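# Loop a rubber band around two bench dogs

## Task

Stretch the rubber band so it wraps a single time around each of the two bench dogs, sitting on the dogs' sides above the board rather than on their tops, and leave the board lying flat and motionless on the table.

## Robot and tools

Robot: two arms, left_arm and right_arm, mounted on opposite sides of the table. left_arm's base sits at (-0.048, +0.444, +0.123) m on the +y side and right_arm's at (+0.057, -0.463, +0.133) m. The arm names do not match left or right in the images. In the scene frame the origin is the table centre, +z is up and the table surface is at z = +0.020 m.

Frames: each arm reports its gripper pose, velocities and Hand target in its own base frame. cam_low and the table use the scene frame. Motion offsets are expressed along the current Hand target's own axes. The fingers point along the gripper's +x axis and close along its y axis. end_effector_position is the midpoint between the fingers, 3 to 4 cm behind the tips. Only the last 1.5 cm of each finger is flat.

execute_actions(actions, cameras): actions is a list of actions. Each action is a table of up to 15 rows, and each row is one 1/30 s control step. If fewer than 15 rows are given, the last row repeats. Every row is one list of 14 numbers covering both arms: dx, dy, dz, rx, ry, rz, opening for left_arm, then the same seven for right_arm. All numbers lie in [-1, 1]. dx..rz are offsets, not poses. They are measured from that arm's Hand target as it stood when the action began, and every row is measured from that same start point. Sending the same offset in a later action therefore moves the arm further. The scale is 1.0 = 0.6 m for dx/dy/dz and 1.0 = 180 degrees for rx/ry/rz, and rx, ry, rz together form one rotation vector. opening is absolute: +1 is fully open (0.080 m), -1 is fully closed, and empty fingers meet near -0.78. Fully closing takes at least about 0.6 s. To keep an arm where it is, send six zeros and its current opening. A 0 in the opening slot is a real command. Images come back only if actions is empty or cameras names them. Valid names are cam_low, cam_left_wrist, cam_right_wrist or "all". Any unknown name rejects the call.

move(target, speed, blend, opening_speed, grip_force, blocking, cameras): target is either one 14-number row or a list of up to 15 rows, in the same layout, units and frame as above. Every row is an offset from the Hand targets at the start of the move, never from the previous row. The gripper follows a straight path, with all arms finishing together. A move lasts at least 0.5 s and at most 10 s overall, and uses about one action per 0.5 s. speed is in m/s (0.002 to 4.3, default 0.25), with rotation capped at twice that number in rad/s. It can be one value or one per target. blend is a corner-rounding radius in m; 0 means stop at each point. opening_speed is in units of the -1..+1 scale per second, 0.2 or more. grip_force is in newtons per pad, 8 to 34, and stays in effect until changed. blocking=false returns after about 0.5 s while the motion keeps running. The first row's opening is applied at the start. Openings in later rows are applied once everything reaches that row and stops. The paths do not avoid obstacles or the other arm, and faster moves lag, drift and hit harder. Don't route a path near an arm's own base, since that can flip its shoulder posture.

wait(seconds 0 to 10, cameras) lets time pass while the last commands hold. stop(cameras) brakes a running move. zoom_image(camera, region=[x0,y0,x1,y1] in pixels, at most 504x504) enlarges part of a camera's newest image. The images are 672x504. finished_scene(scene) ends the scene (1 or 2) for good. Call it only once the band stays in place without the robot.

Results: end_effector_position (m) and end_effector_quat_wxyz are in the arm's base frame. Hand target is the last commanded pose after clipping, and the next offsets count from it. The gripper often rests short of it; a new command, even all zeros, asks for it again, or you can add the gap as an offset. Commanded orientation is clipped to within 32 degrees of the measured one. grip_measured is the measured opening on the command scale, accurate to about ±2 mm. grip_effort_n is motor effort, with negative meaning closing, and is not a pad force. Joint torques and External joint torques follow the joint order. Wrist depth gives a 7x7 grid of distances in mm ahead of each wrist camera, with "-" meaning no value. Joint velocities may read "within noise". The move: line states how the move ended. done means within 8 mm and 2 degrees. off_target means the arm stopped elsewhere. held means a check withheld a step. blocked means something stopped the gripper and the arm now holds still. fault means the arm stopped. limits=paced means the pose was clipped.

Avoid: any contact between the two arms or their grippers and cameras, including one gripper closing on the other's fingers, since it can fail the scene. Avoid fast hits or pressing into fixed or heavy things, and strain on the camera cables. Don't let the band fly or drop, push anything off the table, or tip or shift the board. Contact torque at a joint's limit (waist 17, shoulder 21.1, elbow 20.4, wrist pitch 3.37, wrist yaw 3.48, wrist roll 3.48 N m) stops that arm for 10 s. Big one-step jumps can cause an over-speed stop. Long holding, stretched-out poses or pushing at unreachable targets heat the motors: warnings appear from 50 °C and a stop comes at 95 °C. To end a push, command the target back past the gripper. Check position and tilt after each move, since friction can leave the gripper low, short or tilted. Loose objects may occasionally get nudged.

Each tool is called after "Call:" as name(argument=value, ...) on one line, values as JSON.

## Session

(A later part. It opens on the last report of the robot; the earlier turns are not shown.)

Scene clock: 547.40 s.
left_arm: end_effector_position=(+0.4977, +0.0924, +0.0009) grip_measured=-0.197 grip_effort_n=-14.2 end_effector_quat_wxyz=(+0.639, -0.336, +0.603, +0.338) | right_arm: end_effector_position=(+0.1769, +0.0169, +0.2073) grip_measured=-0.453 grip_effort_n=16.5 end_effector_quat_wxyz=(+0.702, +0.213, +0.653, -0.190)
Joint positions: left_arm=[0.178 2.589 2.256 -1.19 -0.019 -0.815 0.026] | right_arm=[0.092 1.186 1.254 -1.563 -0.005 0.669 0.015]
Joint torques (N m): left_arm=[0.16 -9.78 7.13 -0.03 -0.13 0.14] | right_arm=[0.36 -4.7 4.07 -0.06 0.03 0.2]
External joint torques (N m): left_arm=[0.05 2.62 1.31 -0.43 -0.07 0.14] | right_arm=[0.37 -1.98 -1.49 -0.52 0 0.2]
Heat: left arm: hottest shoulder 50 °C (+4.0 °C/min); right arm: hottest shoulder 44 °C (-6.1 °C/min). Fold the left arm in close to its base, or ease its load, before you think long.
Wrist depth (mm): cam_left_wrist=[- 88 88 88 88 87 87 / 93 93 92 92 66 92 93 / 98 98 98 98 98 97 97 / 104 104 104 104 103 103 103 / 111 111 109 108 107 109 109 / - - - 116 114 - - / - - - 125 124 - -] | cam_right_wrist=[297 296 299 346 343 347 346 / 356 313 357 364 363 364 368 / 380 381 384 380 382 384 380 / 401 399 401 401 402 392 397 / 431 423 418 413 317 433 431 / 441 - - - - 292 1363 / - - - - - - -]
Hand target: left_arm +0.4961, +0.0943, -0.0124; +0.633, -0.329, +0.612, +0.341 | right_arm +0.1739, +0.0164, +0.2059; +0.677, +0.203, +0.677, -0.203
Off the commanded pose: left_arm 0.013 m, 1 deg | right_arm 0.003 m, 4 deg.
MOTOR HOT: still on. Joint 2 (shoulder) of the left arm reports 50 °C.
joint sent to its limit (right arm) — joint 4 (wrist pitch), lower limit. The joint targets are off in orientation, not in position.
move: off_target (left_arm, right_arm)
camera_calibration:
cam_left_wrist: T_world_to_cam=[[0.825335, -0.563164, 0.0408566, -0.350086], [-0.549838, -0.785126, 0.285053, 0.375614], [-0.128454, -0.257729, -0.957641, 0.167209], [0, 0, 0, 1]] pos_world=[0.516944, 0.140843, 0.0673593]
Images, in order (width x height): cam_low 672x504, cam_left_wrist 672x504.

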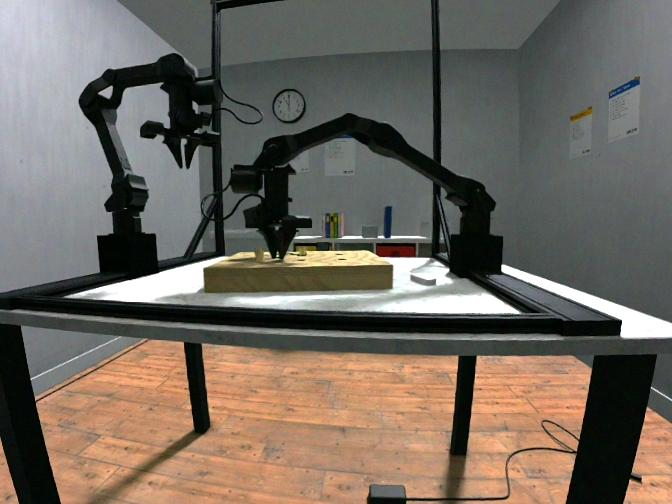

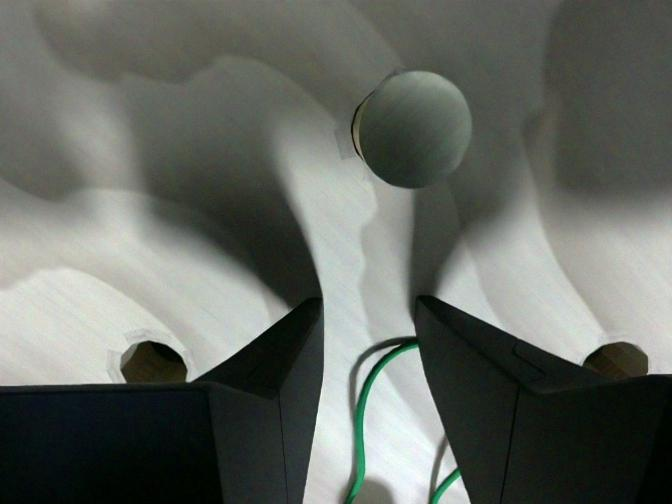

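Call:
move(target=[[-0.025,0,-0.03,0,0,0,-0.35,0,0,0,0,0,0,-0.45],[-0.17,0,-0.03,0,0,0,-0.35,0,0,0,0,0,0,-0.45]], speed=0.12, cameras=["cam_left_wrist"])

Scene clock: 568.80 s.
left_arm: end_effector_position=(+0.4811, +0.0764, +0.0801) grip_measured=-0.346 grip_effort_n=-15.6 end_effector_quat_wxyz=(+0.642, -0.331, +0.605, +0.335) | right_arm: end_effector_position=(+0.1769, +0.0169, +0.2073) grip_measured=-0.453 grip_effort_n=16.5 end_effector_quat_wxyz=(+0.702, +0.213, +0.653, -0.190)
Joint positions: left_arm=[0.151 2.468 2.346 -1.402 -0.022 -0.829 0.019] | right_arm=[0.092 1.186 1.254 -1.563 -0.005 0.669 0.015]
Joint torques (N m): left_arm=[-0.31 -14.32 7.56 0.01 -0.08 -0.19] | right_arm=[0.3 -4.63 4.1 -0.06 0.04 0.2]
External joint torques (N m): left_arm=[-0.28 -2.45 1.77 -0.39 -0.03 -0.19] | right_arm=[0.29 -1.99 -1.44 -0.54 0.02 0.21]
Heat: left arm: hottest shoulder 52 °C (+4.0 °C/min); right arm: hottest shoulder 43 °C (-4.0 °C/min). Fold the left arm in close to its base, or ease its load, before you think long.
Wrist depth (mm): cam_left_wrist=[202 158 157 157 157 156 156 / 168 166 166 166 165 165 165 / 176 176 175 175 174 174 173 / 187 187 188 185 184 187 184 / 199 198 195 193 90 194 196 / - - - 205 76 - - / - - - 223 - - -] | cam_right_wrist=[296 297 298 345 345 348 347 / 314 313 354 361 366 366 366 / 378 377 377 382 382 384 389 / 399 401 401 403 396 386 414 / 422 423 - 418 - 433 429 / 444 - - - - 290 1422 / - - - - - - -]
Hand target: left_arm +0.4843, +0.0764, +0.0891; +0.634, -0.329, +0.612, +0.341 | right_arm +0.1739, +0.0164, +0.2059; +0.677, +0.203, +0.677, -0.203
Off the commanded pose: left_arm 0.009 m, 1 deg | right_arm 0.003 m, 4 deg.
MOTOR HOT: still on. Joint 2 (shoulder) of the left arm reports 52 °C.
joint sent to its limit (left arm) — joint 3 (elbow), upper limit, where the elbow is as straight as it goes. The joint targets still meet the commanded pose.
joint sent to its limit (right arm) — joint 4 (wrist pitch), lower limit. The joint targets are off in orientation, not in position.
move: off_target (left_arm, right_arm)
camera_calibration:
cam_left_wrist: T_world_to_cam=[[0.817852, -0.574097, 0.0391324, -0.343965], [-0.560026, -0.778487, 0.283425, 0.335933], [-0.132249, -0.253715, -0.958196, 0.23838], [0, 0, 0, 1]] pos_world=[0.500969, 0.124531, 0.146663]
Images, in order (width x height): cam_left_wrist 672x504.

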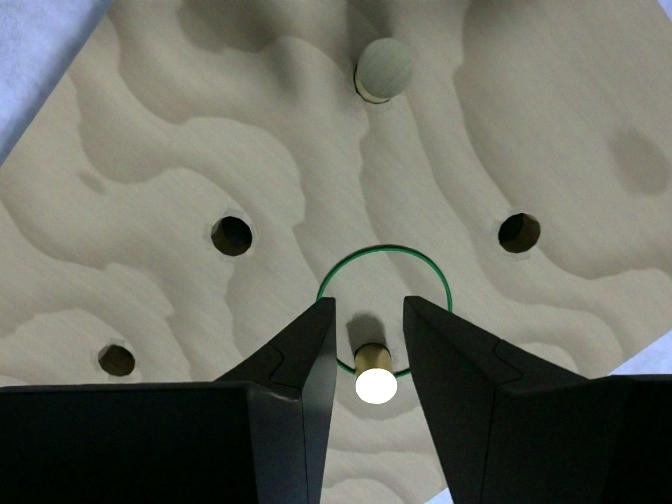

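Call:
move(target=[-0.228,0.551,0.089,0.398,-0.35,-0.149,0.076,0,0,0,0,0,0,-0.45], speed=0.35)

Call:
move(target=[0,0,0,0,0,0,0.076,0.243,0.263,0.351,0,0,0,-0.35], speed=0.3, cameras=["all"])

Call:
zoom_image(camera="cam_left_wrist", region=[402, 60, 672, 298])

Scene clock: 578.57 s.
left_arm: end_effector_position=(+0.2333, +0.2963, +0.2264) grip_measured=+0.072 grip_effort_n=19.3 end_effector_quat_wxyz=(+0.958, +0.169, +0.215, -0.084) | right_arm: end_effector_position=(+0.1769, +0.0169, +0.2073) grip_measured=-0.453 grip_effort_n=16.5 end_effector_quat_wxyz=(+0.702, +0.213, +0.653, -0.190)
Joint positions: left_arm=[1.261 1.67 1.386 -0.882 1.07 1.444 0.038] | right_arm=[0.092 1.186 1.254 -1.563 -0.005 0.669 0.015]
Joint torques (N m): left_arm=[-0.14 -6.14 8.47 0.37 0.82 0.16] | right_arm=[0.31 -4.81 4.07 -0.07 0.06 0.18]
External joint torques (N m): left_arm=[-0.18 0.9 2.24 -0.42 0.28 0.18] | right_arm=[0.29 -2.14 -1.48 -0.54 0.04 0.18]
Heat: left arm: hottest shoulder 54 °C (+2.0 °C/min); right arm: hottest shoulder 42 °C (-4.0 °C/min). Fold the left arm in close to its base, or ease its load, before you think long.
Wrist depth (mm): cam_left_wrist=[- - - 640 683 780 710 / - - - 710 701 604 - / 1705 1691 2010 710 482 467 423 / 2049 1869 1732 - 449 401 371 / 1761 1705 1567 451 105 359 330 / 1578 - - - - 74 - / - - - 360 - 70 -] | cam_right_wrist=[297 297 298 345 345 348 346 / 356 312 361 363 365 365 362 / 378 379 379 383 382 393 378 / 399 401 401 401 404 381 397 / 425 425 419 - 306 403 440 / - - - - - 315 1396 / - - - - - - -]
Hand target: left_arm +0.2351, +0.2990, +0.2275; +0.958, +0.174, +0.210, -0.087 | right_arm +0.1739, +0.0164, +0.2059; +0.677, +0.203, +0.677, -0.203
Off the commanded pose: left_arm 0.003 m, 1 deg | right_arm 0.003 m, 4 deg.
MOTOR HOT: still on. Joint 2 (shoulder) of the left arm reports 54 °C.
joint sent to its limit (right arm) — joint 4 (wrist pitch), lower limit. The joint targets are off in orientation, not in position.
move: off_target (right_arm)

Scene clock: 580.50 s.
left_arm: end_effector_position=(+0.2333, +0.2962, +0.2264) grip_measured=+0.072 grip_effort_n=19.3 end_effector_quat_wxyz=(+0.958, +0.169, +0.216, -0.084) | right_arm: end_effector_position=(+0.4335, +0.0340, +0.0631) grip_measured=-0.353 grip_effort_n=17.0 end_effector_quat_wxyz=(+0.677, +0.206, +0.677, -0.203)
Joint positions: left_arm=[1.261 1.67 1.386 -0.884 1.07 1.444 0.038] | right_arm=[0.077 2.241 1.885 -1.214 -0.005 0.663 0.019]
Joint torques (N m): left_arm=[-0.04 -6.05 8.47 0.37 0.82 0.16] | right_arm=[-0.36 -10.66 7.09 -0.15 0.03 -0.07]
External joint torques (N m): left_arm=[-0.07 0.98 2.22 -0.42 0.27 0.17] | right_arm=[-0.36 -0.29 1.45 -0.48 0 -0.07]
Heat: left arm: hottest shoulder 53 °C (+0.0 °C/min); right arm: hottest shoulder 43 °C (-2.0 °C/min). Fold the left arm in close to its base, or ease its load, before you think long.
Wrist depth (mm): cam_left_wrist=[- - 1614 1555 692 274 260 / - - - - 672 305 257 / - 1937 - - 507 470 427 / 1902 1869 1691 537 440 402 370 / 1705 1652 - - 99 355 331 / 1578 - - - - 74 - / - - - 352 - 70 -] | cam_right_wrist=[147 148 150 155 155 157 160 / 155 157 160 162 164 166 169 / 166 166 170 172 176 178 182 / 178 179 182 184 189 189 194 / 189 191 191 195 198 207 270 / 259 - - 213 85 218 291 / - - - 235 61 - -]
Hand target: left_arm +0.2351, +0.2990, +0.2276; +0.958, +0.174, +0.210, -0.087 | right_arm +0.4367, +0.0322, +0.0603; +0.678, +0.203, +0.677, -0.203
Off the commanded pose: left_arm 0.004 m, 1 deg | right_arm 0.005 m, 0 deg.
MOTOR HOT: still on. Joint 2 (shoulder) of the left arm reports 53 °C.
move: done
camera_calibration:
cam_left_wrist: T_world_to_cam=[[-0.259066, -0.919519, -0.295584, 0.40839], [-0.65137, 0.392296, -0.649477, 0.212486], [0.713163, 0.0242775, -0.700578, 0.0636371], [0, 0, 0, 1]] pos_world=[0.198824, 0.29062, 0.303301]
cam_right_wrist: T_world_to_cam=[[-0.544108, -0.838065, 0.0399199, 0.26565], [-0.772718, 0.519083, 0.365322, 0.322042], [-0.326885, 0.167928, -0.930025, 0.279848], [0, 0, 0, 1]] pos_world=[0.484868, 0.00847163, 0.132011]

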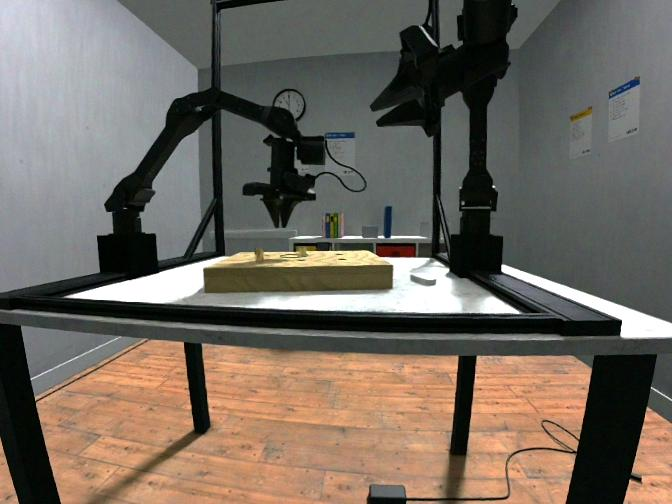

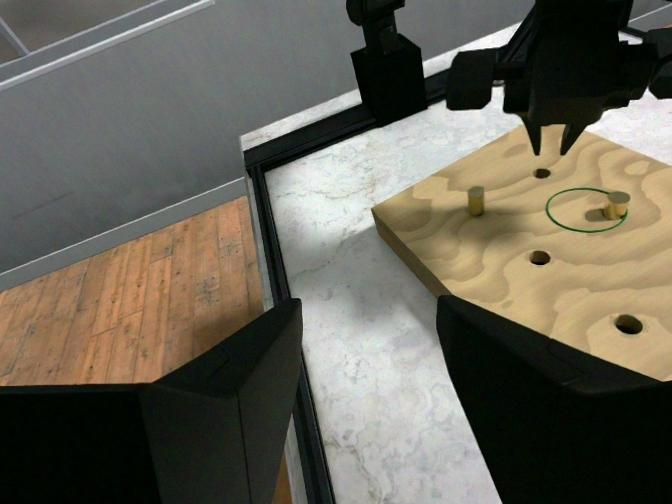

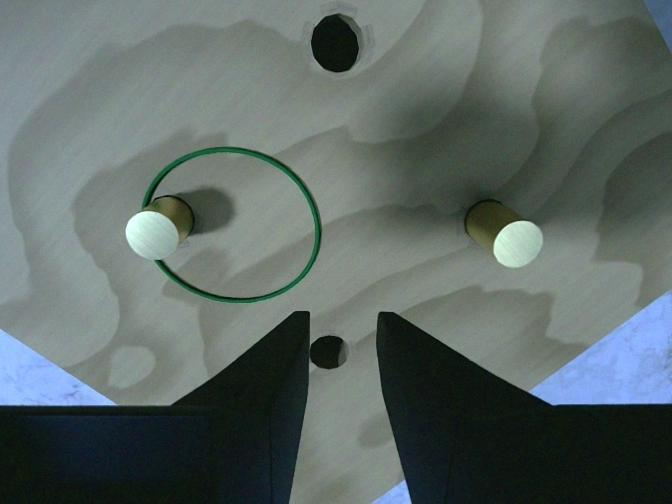

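Scaled by 1.867 from the camera's 672x504 image, which has a finer 960x720 frame.

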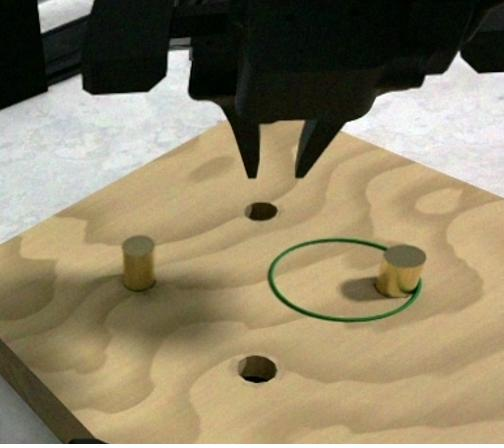

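Call:
move(target=[[0,0,0,0,0,0,0.076,0.1,0.0115,0.0083,0,0,0,-0.35],[0,0,0,0,0,0,0.076,0.13,0.0115,0.0083,0,0,0,-0.35]], speed=[0.2,0.06], cameras=["cam_low","cam_left_wrist","cam_right_wrist"])

Call:
zoom_image(camera="cam_left_wrist", region=[442, 120, 672, 258])

Scene clock: 589.30 s.
left_arm: end_effector_position=(+0.2333, +0.2962, +0.2264) grip_measured=+0.072 grip_effort_n=19.3 end_effector_quat_wxyz=(+0.958, +0.169, +0.216, -0.084) | right_arm: end_effector_position=(+0.4479, +0.0351, -0.0092) grip_measured=-0.353 grip_effort_n=16.5 end_effector_quat_wxyz=(+0.682, +0.208, +0.672, -0.201)
Joint positions: left_arm=[1.261 1.67 1.386 -0.884 1.07 1.444 0.038] | right_arm=[0.077 2.356 1.788 -0.985 -0.005 0.663 0.019]
Joint torques (N m): left_arm=[-0.17 -6.12 8.43 0.35 0.79 0.17] | right_arm=[0.34 -11.32 4.02 0.39 0.07 0.09]
External joint torques (N m): left_arm=[-0.25 0.92 2.14 -0.46 0.24 0.18] | right_arm=[0.41 -0.42 -1.46 0.03 0.03 0.09]
Heat: left arm: hottest shoulder 51 °C (+1.0 °C/min); right arm: hottest shoulder 45 °C (+0.0 °C/min). Fold the left arm in close to its base, or ease its load, before you think long.
Wrist depth (mm): cam_left_wrist=[1246 1323 - 621 690 674 239 / 1500 1567 - 725 725 313 264 / - - 1626 - 484 373 305 / 2029 1902 1652 530 451 401 371 / 1791 1639 1533 481 100 356 331 / 1578 - - 378 - 73 - / - - - 360 - 70 -] | cam_right_wrist=[- 86 86 88 90 90 91 / - 90 91 94 95 95 97 / - 96 99 98 101 102 103 / - 103 104 106 107 110 111 / - 107 110 112 112 116 112 / - - - 120 85 123 97 / - - - 133 62 - -]
Hand target: left_arm +0.2351, +0.2990, +0.2276; +0.958, +0.174, +0.210, -0.087 | right_arm +0.4447, +0.0352, -0.0177; +0.677, +0.203, +0.677, -0.203
Off the commanded pose: left_arm 0.004 m, 1 deg | right_arm 0.009 m, 1 deg.
MOTOR HOT: still on. Joint 2 (shoulder) of the left arm reports 51 °C.
move: off_target (right_arm)
camera_calibration:
cam_left_wrist: T_world_to_cam=[[-0.259066, -0.919519, -0.295584, 0.40839], [-0.65137, 0.392296, -0.649477, 0.212486], [0.713163, 0.0242775, -0.700578, 0.0636371], [0, 0, 0, 1]] pos_world=[0.198824, 0.29062, 0.303301]
cam_right_wrist: T_world_to_cam=[[-0.544629, -0.838133, 0.0301908, 0.277388], [-0.778514, 0.518621, 0.35348, 0.361474], [-0.311921, 0.169012, -0.934955, 0.21036], [0, 0, 0, 1]] pos_world=[0.498102, 0.00946683, 0.0605291]

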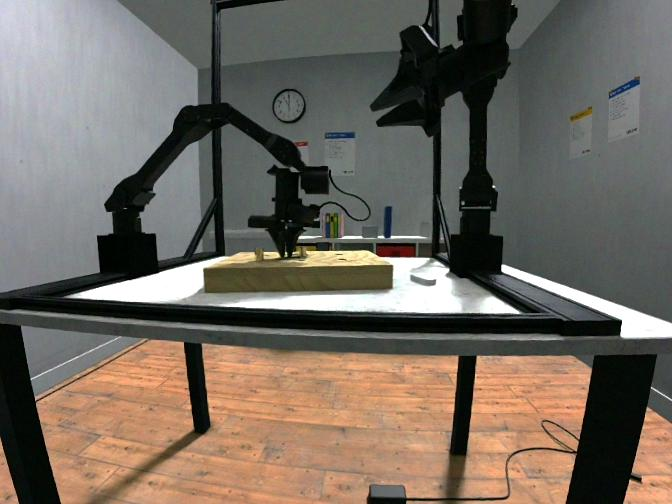

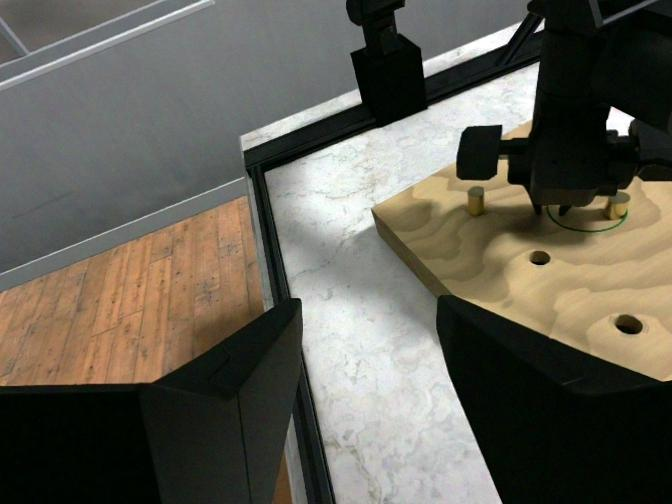

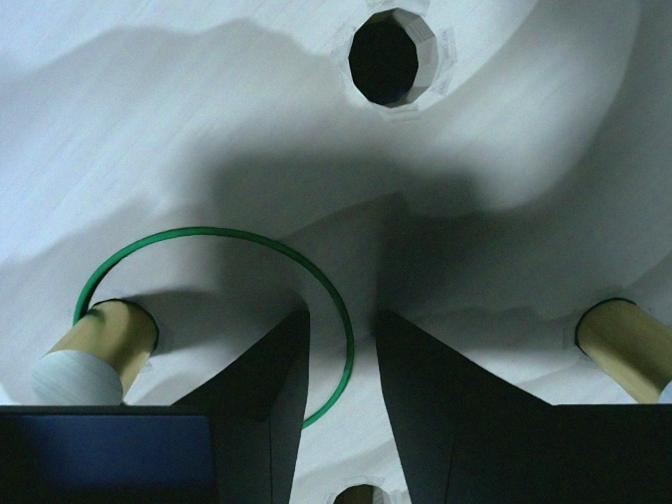

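Scaled by 2.191 from the camera's 672x504 image, which has a finer 960x720 frame.

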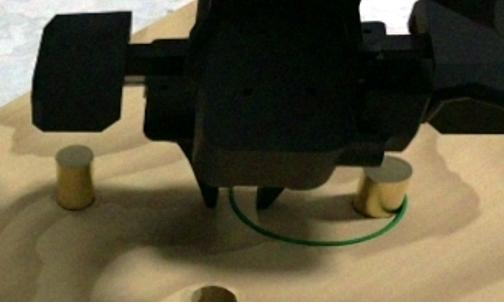

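Call:
move(target=[[0,0,0,0,0,0,0.076,0,0,0,0,0,0,-1],[0,0,0,0,0,0,0.076,-0.06,-0.025,0,0,0,0,-1],[0,0,0,0,0,0,0.076,-0.085,-0.1,0.008,0,0,0,-1],[0,0,0,0,0,0,0.076,-0.108,-0.225,0.01,0,0,0,-1]], speed=[0.1,0.1,0.15,0.15], blend=[0,0.01,0.02,0], cameras=["cam_low","cam_left_wrist","cam_right_wrist"])

Call:
zoom_image(camera="cam_left_wrist", region=[402, 80, 672, 278])

Call:
zoom_image(camera="cam_low", region=[230, 200, 350, 290])

Scene clock: 597.50 s.
left_arm: end_effector_position=(+0.2333, +0.2962, +0.2264) grip_measured=+0.072 grip_effort_n=19.3 end_effector_quat_wxyz=(+0.958, +0.169, +0.216, -0.084) | right_arm: end_effector_position=(+0.3763, -0.0812, +0.0447) grip_measured=-0.756 grip_effort_n=-83.5 end_effector_quat_wxyz=(+0.673, +0.207, +0.680, -0.205)
Joint positions: left_arm=[1.261 1.67 1.386 -0.884 1.07 1.444 0.038] | right_arm=[-0.214 2.067 1.534 -1.048 -0.003 0.378 0.001]
Joint torques (N m): left_arm=[-0.1 -6.14 8.44 0.38 0.83 0.18] | right_arm=[0.25 -12.81 3.94 0.42 -0.03 -0.08]
External joint torques (N m): left_arm=[-0.1 0.81 2.26 -0.4 0.29 0.2] | right_arm=[0.25 -3.71 -1.5 0.11 -0.04 -0.08]
Motor temperatures (°C): left_arm=[23 49 37 26 28 24] | right_arm=[21 50 31 24 26 28]
Heat: left arm: hottest shoulder 49 °C (-1.0 °C/min); right arm: hottest shoulder 50 °C (+6.1 °C/min). Heating fast: the right arm's shoulder motor: a push or a pull is the cause, and it goes on while you think. Ease it with your next call, before anything else. Fold the left arm in close to its base, or ease its load, before you think long.
Wrist depth (mm): cam_left_wrist=[- 1490 1511 1544 233 720 1626 / - - - 386 304 344 587 / - - 1761 670 488 459 433 / 1837 1920 1761 - 438 395 371 / 1732 1678 - 440 91 358 332 / 1567 - - 395 - 74 - / - - - 354 343 70 -] | cam_right_wrist=[135 134 135 179 185 187 189 / 141 143 145 147 197 200 202 / 150 152 154 156 162 212 215 / 162 161 164 167 170 227 233 / 173 176 177 176 185 248 250 / 185 186 - 74 75 266 271 / - - - - - - -]
Hand target: left_arm +0.2351, +0.2990, +0.2276; +0.958, +0.174, +0.210, -0.087 | right_arm +0.3754, -0.0808, +0.0472; +0.678, +0.203, +0.677, -0.203
Off the commanded pose: left_arm 0.004 m, 1 deg | right_arm 0.003 m, 1 deg.
MOTOR HOT: joint 2 (shoulder) of the right arm reports 50 °C; the controller stops that arm at 95 °C. To cool a motor, set the load down, stop pushing, or move to a pose that needs little force.
MOTOR HOT: still on. Joint 2 (shoulder) of the left arm reports 49 °C.
move: done
camera_calibration:
cam_left_wrist: T_world_to_cam=[[-0.259066, -0.919519, -0.295584, 0.40839], [-0.65137, 0.392296, -0.649477, 0.212486], [0.713163, 0.0242775, -0.700578, 0.0636371], [0, 0, 0, 1]] pos_world=[0.198824, 0.29062, 0.303301]
cam_right_wrist: T_world_to_cam=[[-0.547822, -0.835376, 0.0451527, 0.140138], [-0.7664, 0.522766, 0.373293, 0.341824], [-0.335444, 0.169893, -0.926614, 0.266699], [0, 0, 0, 1]] pos_world=[0.428207, -0.106936, 0.113199]

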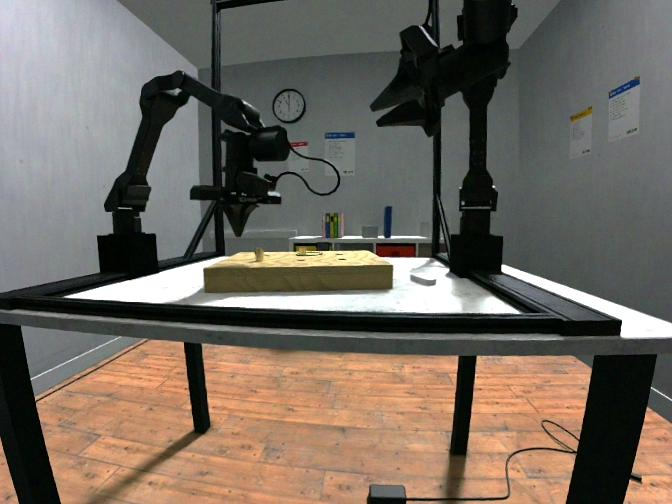

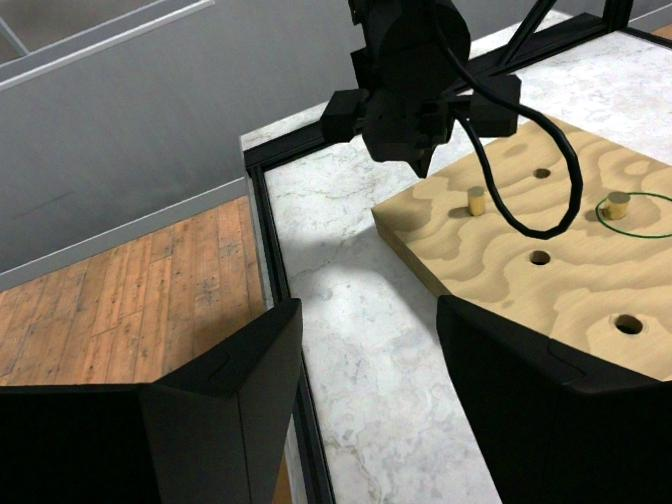

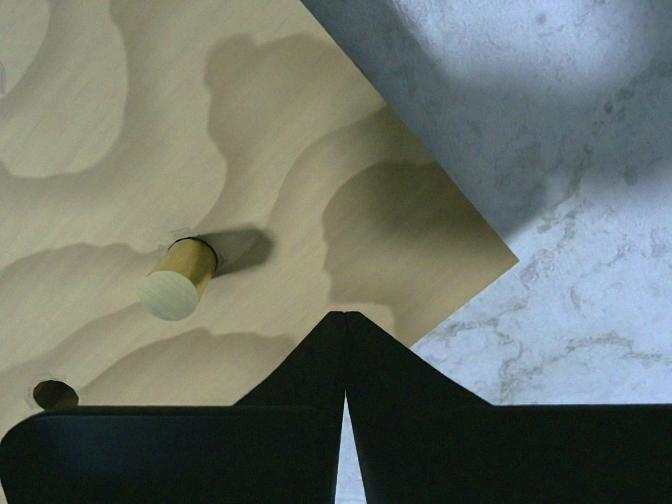

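Scaled by 1.867 from the camera's 672x504 image, which has a finer 960x720 frame.

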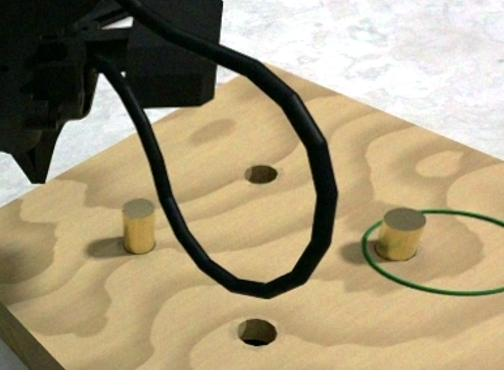

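Scaled by 4.200 from the camera's 672x504 image, which has a finer 960x720 frame.

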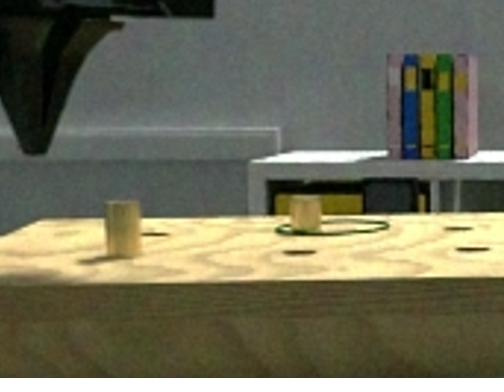

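Call:
zoom_image(camera="cam_left_wrist", region=[560, 150, 672, 270])

Scaled by 4.200 from the camera's 672x504 image, which has a finer 960x720 frame.

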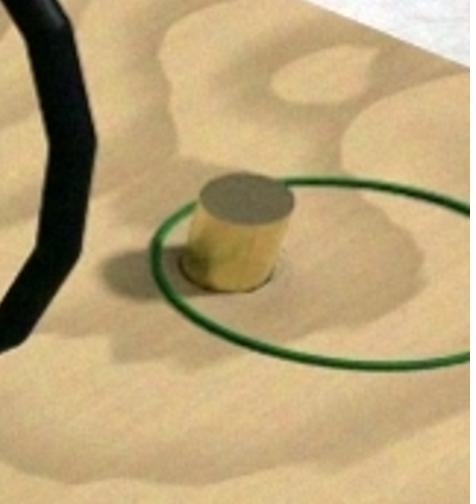

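Call:
move(target=[[0,0,0,0,0,0,0.076,0,0.34,0.0223,0,0,0,-1],[0,0,0,0,0,0,0.076,0.11,0.34,0.0223,0,0,0,-1],[0,0,0,0,0,0,0.076,0.112,0.245,0.0223,0,0,0,-1]], speed=[0.3,0.12,0.08], cameras=["cam_left_wrist","cam_right_wrist"])

Call:
zoom_image(camera="cam_left_wrist", region=[442, 120, 672, 258])

Scene clock: 613.60 s.
left_arm: end_effector_position=(+0.2333, +0.2962, +0.2264) grip_measured=+0.072 grip_effort_n=19.3 end_effector_quat_wxyz=(+0.958, +0.169, +0.216, -0.084) | right_arm: end_effector_position=(+0.4750, +0.0329, -0.0107) grip_measured=-0.756 grip_effort_n=-83.5 end_effector_quat_wxyz=(+0.687, +0.209, +0.666, -0.204)
Joint positions: left_arm=[1.261 1.67 1.386 -0.884 1.07 1.444 0.038] | right_arm=[0.071 2.46 1.971 -1.051 0.005 0.663 0.001]
Joint torques (N m): left_arm=[-0.03 -6.04 8.48 0.35 0.83 0.19] | right_arm=[0.38 -13.06 2.92 0.06 -0.01 -0.07]
External joint torques (N m): left_arm=[-0.06 0.91 2.3 -0.43 0.28 0.21] | right_arm=[0.44 -1.48 -2.69 -0.32 -0.05 -0.07]
Heat: left arm: hottest shoulder 47 °C (-4.0 °C/min); right arm: hottest shoulder 54 °C (+11.1 °C/min). Fold the right arm in close to its base, or ease its load, before you think long.
Wrist depth (mm): cam_left_wrist=[- 1211 1555 611 676 277 223 / - 1578 - 732 658 302 244 / 1791 - 1806 720 510 355 288 / 1991 1837 1920 - 445 399 367 / 1732 1652 1469 - 92 359 331 / 1578 - - 397 373 74 - / - - - 371 347 70 -] | cam_right_wrist=[- 86 87 88 89 91 91 / - 91 92 93 95 96 98 / - 97 98 99 108 102 103 / - 102 104 105 107 109 111 / 108 109 110 110 113 116 119 / - 114 - 74 75 123 124 / - - - - - - -]
Hand target: left_arm +0.2351, +0.2990, +0.2276; +0.958, +0.174, +0.210, -0.087 | right_arm +0.4676, +0.0345, -0.0200; +0.678, +0.203, +0.677, -0.203
Off the commanded pose: left_arm 0.004 m, 1 deg | right_arm 0.012 m, 2 deg.
MOTOR HOT: still on. Joint 2 (shoulder) of the right arm reports 54 °C.
MOTOR HOT: cleared for the motors of the left arm.
move: off_target (right_arm)
camera_calibration:
cam_left_wrist: T_world_to_cam=[[-0.259066, -0.919519, -0.295584, 0.40839], [-0.65137, 0.392296, -0.649477, 0.212486], [0.713163, 0.0242775, -0.700578, 0.0636371], [0, 0, 0, 1]] pos_world=[0.198824, 0.29062, 0.303301]
cam_right_wrist: T_world_to_cam=[[-0.550329, -0.834415, 0.0298272, 0.292862], [-0.779779, 0.526408, 0.338879, 0.384379], [-0.298467, 0.163236, -0.940357, 0.211558], [0, 0, 0, 1]] pos_world=[0.524044, 0.00749406, 0.0599475]
Images, in order (width x height): cam_left_wrist 672x504, cam_right_wrist 672x504.

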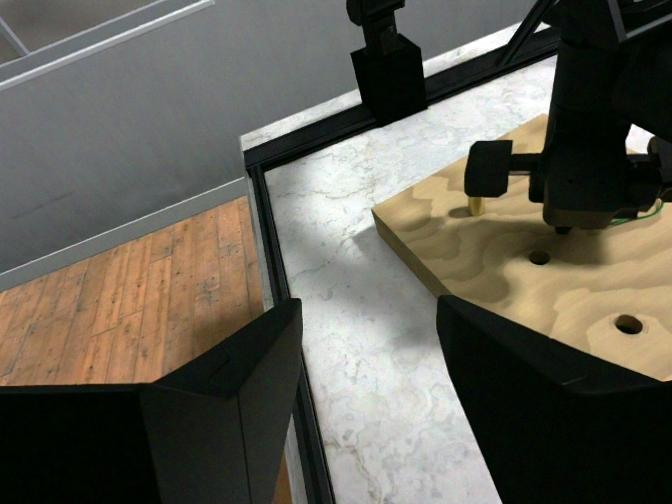

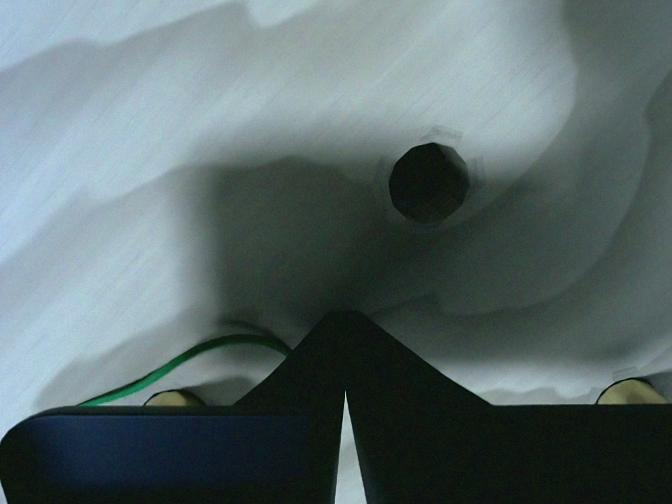

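Scaled by 2.191 from the camera's 672x504 image, which has a finer 960x720 frame.

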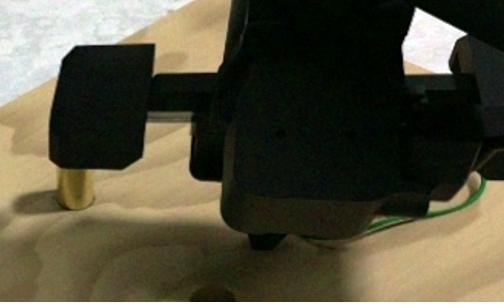

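Call:
move(target=[[0,0,0,0,0,0,0.076,0.002,-0.03,-0.012,0,0,0,-1],[0,0,0,0,0,0,0.076,0,-0.015,-0.012,0,0,0,-1],[0,0,0,0,0,0,0.076,-0.12,-0.015,-0.012,0,0,0,-0.35]], speed=[0.08,0.08,0.12], cameras=["cam_left_wrist","cam_right_wrist"])

Call:
zoom_image(camera="cam_left_wrist", region=[442, 120, 672, 258])

Scene clock: 619.47 s.
left_arm: end_effector_position=(+0.2333, +0.2962, +0.2264) grip_measured=+0.072 grip_effort_n=19.3 end_effector_quat_wxyz=(+0.958, +0.169, +0.216, -0.084) | right_arm: end_effector_position=(+0.4524, +0.0301, +0.0448) grip_measured=-0.353 grip_effort_n=16.5 end_effector_quat_wxyz=(+0.670, +0.200, +0.686, -0.203)
Joint positions: left_arm=[1.261 1.67 1.386 -0.884 1.07 1.444 0.038] | right_arm=[0.065 2.361 2.016 -1.249 -0.005 0.643 0.019]
Joint torques (N m): left_arm=[-0.09 -5.99 8.48 0.34 0.82 0.17] | right_arm=[0.36 -14.37 6.93 -0.18 0.07 0.18]
External joint torques (N m): left_arm=[-0.1 1.02 2.24 -0.45 0.27 0.18] | right_arm=[0.45 -3.4 1.35 -0.46 0.03 0.18]
Motor temperatures (°C): left_arm=[23 46 38 26 28 24] | right_arm=[21 58 31 24 26 28]
Heat: left arm: hottest shoulder 46 °C (-5.0 °C/min); right arm: hottest shoulder 58 °C (+15.1 °C/min). Heating fast: the right arm's shoulder motor: a push or a pull is the cause, and it goes on while you think. Ease it with your next call, before anything else.
Wrist depth (mm): cam_left_wrist=[1490 1402 1490 664 - 294 248 / - 1522 - 735 679 325 257 / - 1991 1973 - 506 452 411 / 2174 1902 1761 - 443 399 373 / 1718 1614 1449 468 92 356 333 / 1590 - - 398 - 74 - / - - - 361 - 70 -] | cam_right_wrist=[128 129 132 133 136 139 141 / 136 137 140 146 145 148 150 / 144 146 149 153 155 158 161 / 156 154 160 163 167 168 174 / 167 167 170 174 177 180 189 / 177 178 - 194 85 197 205 / - - - 209 62 - -]
Hand target: left_arm +0.2351, +0.2990, +0.2276; +0.958, +0.174, +0.210, -0.087 | right_arm +0.4565, +0.0309, +0.0520; +0.678, +0.203, +0.677, -0.203
Off the commanded pose: left_arm 0.004 m, 1 deg | right_arm 0.008 m, 1 deg.
MOTOR HOT: still on. Joint 2 (shoulder) of the right arm reports 58 °C.
move: done
camera_calibration:
cam_left_wrist: T_world_to_cam=[[-0.259066, -0.919519, -0.295584, 0.40839], [-0.65137, 0.392296, -0.649477, 0.212486], [0.713163, 0.0242775, -0.700578, 0.0636371], [0, 0, 0, 1]] pos_world=[0.198824, 0.29062, 0.303301]
cam_right_wrist: T_world_to_cam=[[-0.536156, -0.842379, 0.0541766, 0.269251], [-0.767903, 0.513391, 0.383084, 0.342489], [-0.350516, 0.163791, -0.922123, 0.280193], [0, 0, 0, 1]] pos_world=[0.505571, 0.00508767, 0.112583]
Images, in order (width x height): cam_left_wrist 672x504, cam_right_wrist 672x504.

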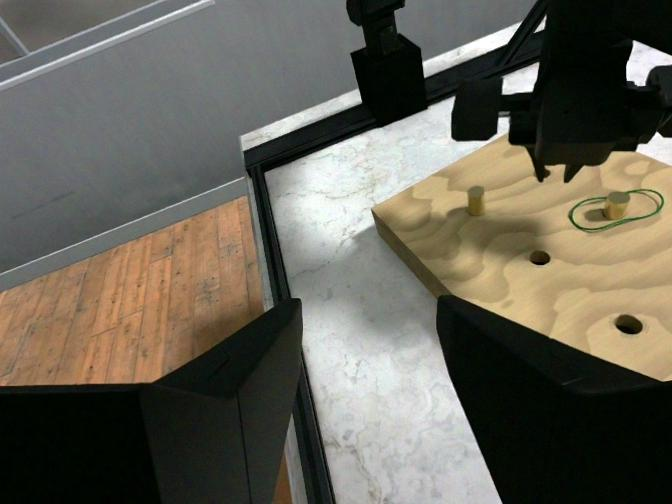

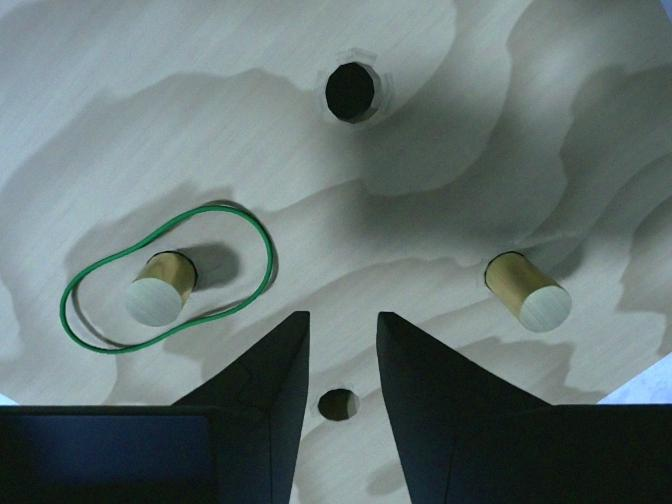

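Scaled by 2.191 from the camera's 672x504 image, which has a finer 960x720 frame.

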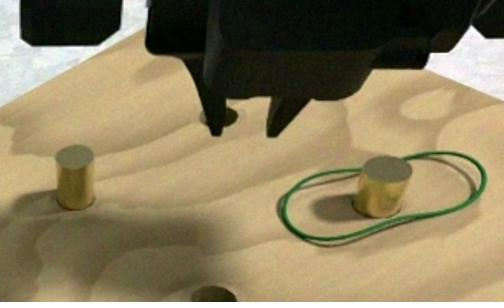

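Call:
move(target=[[0,0,0,0,0,0,0.076,0.08,0.0353,-0.0195,0,0,0,-0.35],[0,0,0,0,0,0,0.076,0.1167,0.0353,-0.0195,0,0,0,-0.35],[0,0,0,0,0,0,0.076,0.1167,0.0353,-0.0195,0,0,0,-1],[0,0,0,0,0,0,0.076,0.075,0.0353,-0.0195,0,0,0,-1],[0,0,0,0,0,0,0.076,0.08,0.062,-0.0195,0,0,-0.139,-1]], speed=[0.2,0.07,0.1,0.1,0.2], cameras=["cam_left_wrist","cam_right_wrist"])

Call:
zoom_image(camera="cam_left_wrist", region=[442, 120, 672, 258])

Scene clock: 632.00 s.
left_arm: end_effector_position=(+0.2333, +0.2962, +0.2264) grip_measured=+0.072 grip_effort_n=19.3 end_effector_quat_wxyz=(+0.958, +0.169, +0.216, -0.084) | right_arm: end_effector_position=(+0.4651, +0.0689, +0.0081) grip_measured=-0.756 grip_effort_n=-83.5 end_effector_quat_wxyz=(+0.673, +0.071, +0.668, -0.309)
Joint positions: left_arm=[1.261 1.67 1.386 -0.884 1.07 1.444 0.038] | right_arm=[0.241 2.64 2.345 -1.444 0.296 0.818 0.001]
Joint torques (N m): left_arm=[-0.02 -6.12 8.45 0.36 0.83 0.2] | right_arm=[0.03 -12.38 6.87 0.03 0.38 0.26]
External joint torques (N m): left_arm=[-0.03 0.84 2.24 -0.43 0.29 0.21] | right_arm=[0.12 -0.38 1.53 0 0.16 0.24]
Motor temperatures (°C): left_arm=[23 45 39 26 29 24] | right_arm=[21 63 31 24 26 28]
Heat: left arm: hottest shoulder 45 °C (-8.0 °C/min); right arm: hottest shoulder 63 °C (+20.0 °C/min). Fold the right arm in close to its base, or ease its load, before you think long.
Wrist depth (mm): cam_left_wrist=[- - - 627 654 706 730 / - - - - 717 531 304 / 1991 - 1761 - 493 469 367 / 2131 1920 1691 515 442 402 373 / 1732 1626 1567 449 105 355 330 / 1590 - - - - 74 - / - - - 364 - 70 -] | cam_right_wrist=[- 94 101 111 122 136 154 / - 97 106 115 133 143 164 / - 100 110 121 136 152 175 / - 105 115 128 143 161 185 / 104 109 123 130 152 170 200 / - 113 - 74 75 184 212 / - - - - - - -]
Hand target: left_arm +0.2351, +0.2990, +0.2276; +0.958, +0.174, +0.210, -0.087 | right_arm +0.4673, +0.0685, +0.0040; +0.618, +0.052, +0.705, -0.345
Off the commanded pose: left_arm 0.004 m, 1 deg | right_arm 0.005 m, 9 deg.
MOTOR HOT: still on. Joint 2 (shoulder) of the right arm reports 63 °C.
joint sent to its limit (right arm) — joint 3 (elbow), upper limit, where the elbow is as straight as it goes. The joint targets are off in orientation, not in position.
move: off_target (right_arm); target 3's new opening was sent with right_arm's hand 0.010 m and 1 deg from that target
camera_calibration:
cam_left_wrist: T_world_to_cam=[[-0.259066, -0.919519, -0.295584, 0.40839], [-0.65137, 0.392296, -0.649477, 0.212486], [0.713163, 0.0242775, -0.700578, 0.0636371], [0, 0, 0, 1]] pos_world=[0.198824, 0.29062, 0.303301]
cam_right_wrist: T_world_to_cam=[[-0.497409, -0.788935, 0.360784, 0.286502], [-0.762747, 0.595847, 0.251361, 0.339301], [-0.41328, -0.150158, -0.898138, 0.295033], [0, 0, 0, 1]] pos_world=[0.523241, 0.0681611, 0.0763283]
Images, in order (width x height): cam_left_wrist 672x504, cam_right_wrist 672x504.

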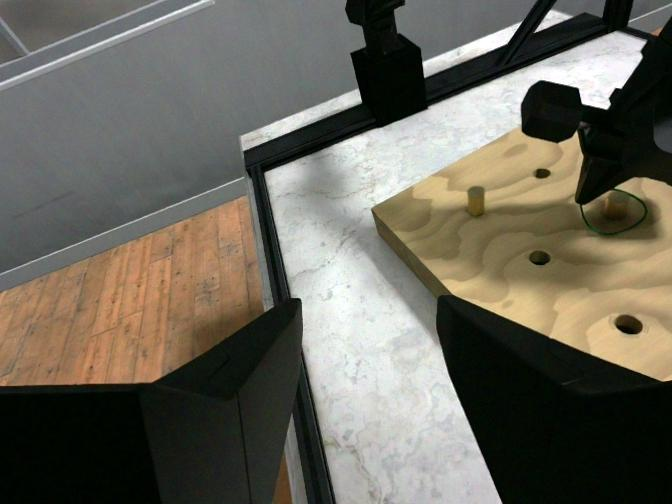

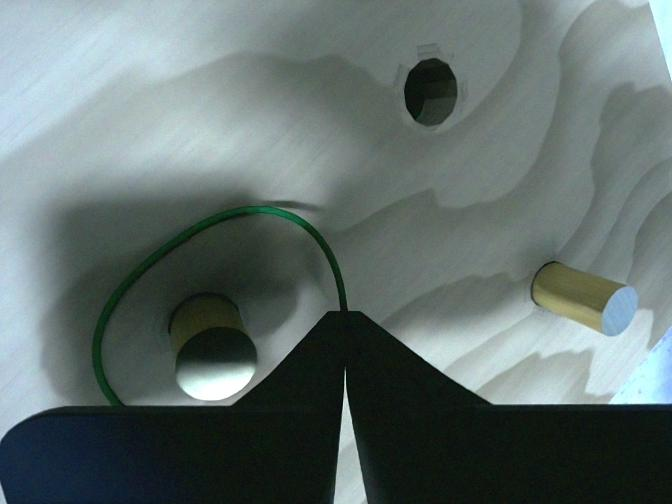

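Scaled by 2.191 from the camera's 672x504 image, which has a finer 960x720 frame.

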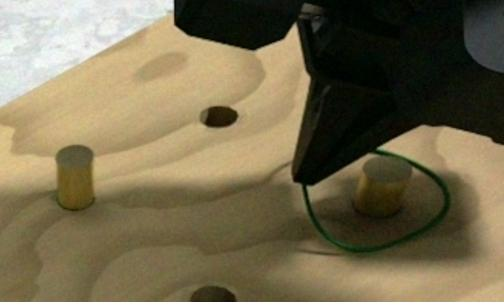

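Call:
move(target=[[0,0,0,0,0,0,0.076,0.015,-0.092,0.008,0,0,0,-1],[0,0,0,0,0,0,0.076,0.063,-0.2625,0.015,0,0,0,-1]], speed=0.15, blend=[0.02,0], cameras=["cam_left_wrist","cam_right_wrist","cam_low"])

Call:
zoom_image(camera="cam_left_wrist", region=[402, 80, 672, 278])

Call:
zoom_image(camera="cam_low", region=[220, 200, 340, 290])

Scene clock: 639.87 s.
left_arm: end_effector_position=(+0.2333, +0.2962, +0.2264) grip_measured=+0.072 grip_effort_n=19.3 end_effector_quat_wxyz=(+0.958, +0.169, +0.216, -0.084) | right_arm: end_effector_position=(+0.3950, -0.0538, +0.0309) grip_measured=-0.756 grip_effort_n=-83.5 end_effector_quat_wxyz=(+0.624, +0.060, +0.707, -0.327)
Joint positions: left_arm=[1.261 1.67 1.386 -0.884 1.07 1.444 0.038] | right_arm=[-0.012 2.31 1.818 -1.303 0.331 0.591 0.001]
Joint torques (N m): left_arm=[-0.13 -6.13 8.41 0.37 0.87 0.17] | right_arm=[-2.4 -14.59 2.9 -0.91 1.52 -0.06]
External joint torques (N m): left_arm=[-0.18 0.88 2.14 -0.43 0.33 0.18] | right_arm=[-2.32 -4.24 -2.27 -0.86 1.28 -0.08]
Motor temperatures (°C): left_arm=[23 44 39 26 29 24] | right_arm=[21 65 31 24 26 28]
Heat: left arm: hottest shoulder 44 °C (-9.0 °C/min); right arm: hottest shoulder 65 °C (+22.0 °C/min). Fold the right arm in close to its base, or ease its load, before you think long.
Wrist depth (mm): cam_left_wrist=[- - - 670 630 248 221 / - 1567 1602 706 350 304 237 / - 2367 1837 630 466 434 425 / 2069 1837 1718 - 446 401 370 / 1746 1614 1602 - 99 355 332 / 1590 - - 398 - 73 - / - - - 361 - 70 -] | cam_right_wrist=[- 109 119 137 202 235 254 / 109 115 126 140 217 249 270 / - 122 134 150 227 271 309 / 121 127 144 160 184 297 341 / 127 129 149 165 193 335 382 / - 140 - 74 75 365 403 / - - - - - - -]
Hand target: left_arm +0.2351, +0.2990, +0.2276; +0.958, +0.174, +0.210, -0.087 | right_arm +0.3874, -0.0689, +0.0364; +0.618, +0.052, +0.705, -0.345
Off the commanded pose: left_arm 0.004 m, 1 deg | right_arm 0.018 m, 2 deg.
MOTOR HOT: still on. Joint 2 (shoulder) of the right arm reports 65 °C.
move: off_target (right_arm)
camera_calibration:
cam_left_wrist: T_world_to_cam=[[-0.259066, -0.919519, -0.295584, 0.40839], [-0.65137, 0.392296, -0.649477, 0.212486], [0.713163, 0.0242775, -0.700578, 0.0636371], [0, 0, 0, 1]] pos_world=[0.198824, 0.29062, 0.303301]
cam_right_wrist: T_world_to_cam=[[-0.474057, -0.769738, 0.427519, 0.13639], [-0.70475, 0.622774, 0.339824, 0.329026], [-0.527823, -0.140198, -0.837703, 0.312062], [0, 0, 0, 1]] pos_world=[0.461251, -0.0561734, 0.0912956]

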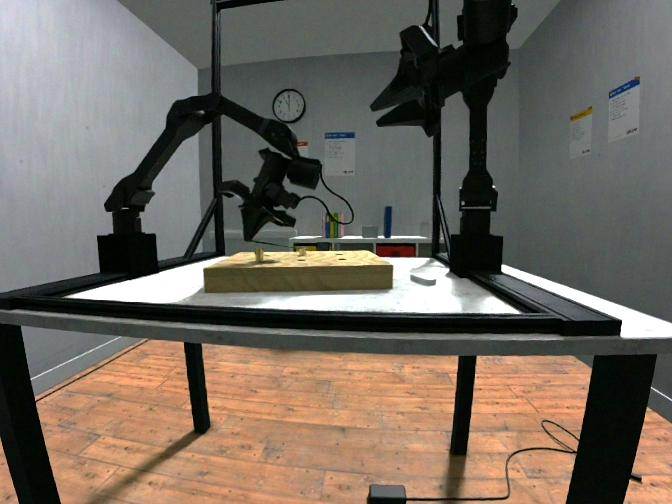

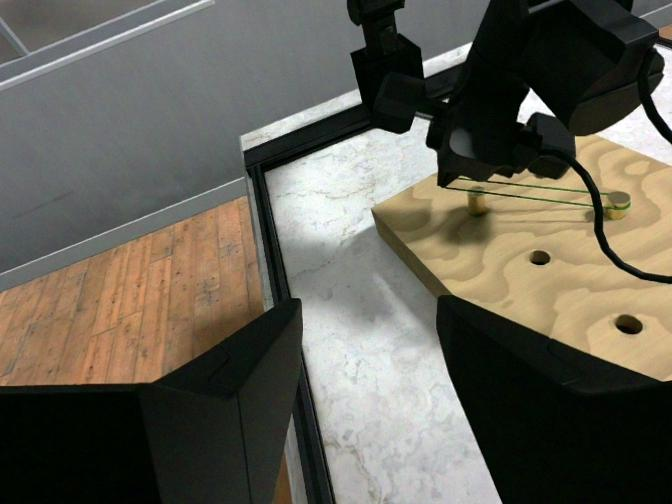

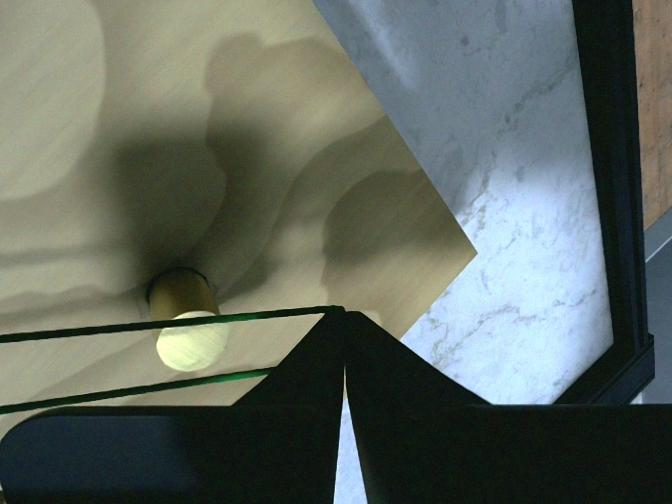

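Scaled by 1.867 from the camera's 672x504 image, which has a finer 960x720 frame.

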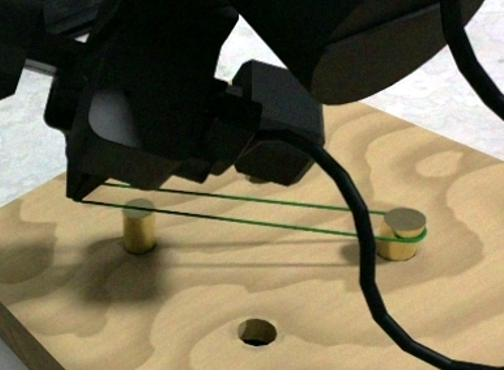

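Scaled by 4.200 from the camera's 672x504 image, which has a finer 960x720 frame.

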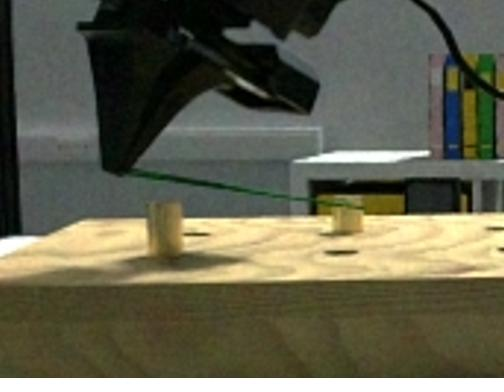

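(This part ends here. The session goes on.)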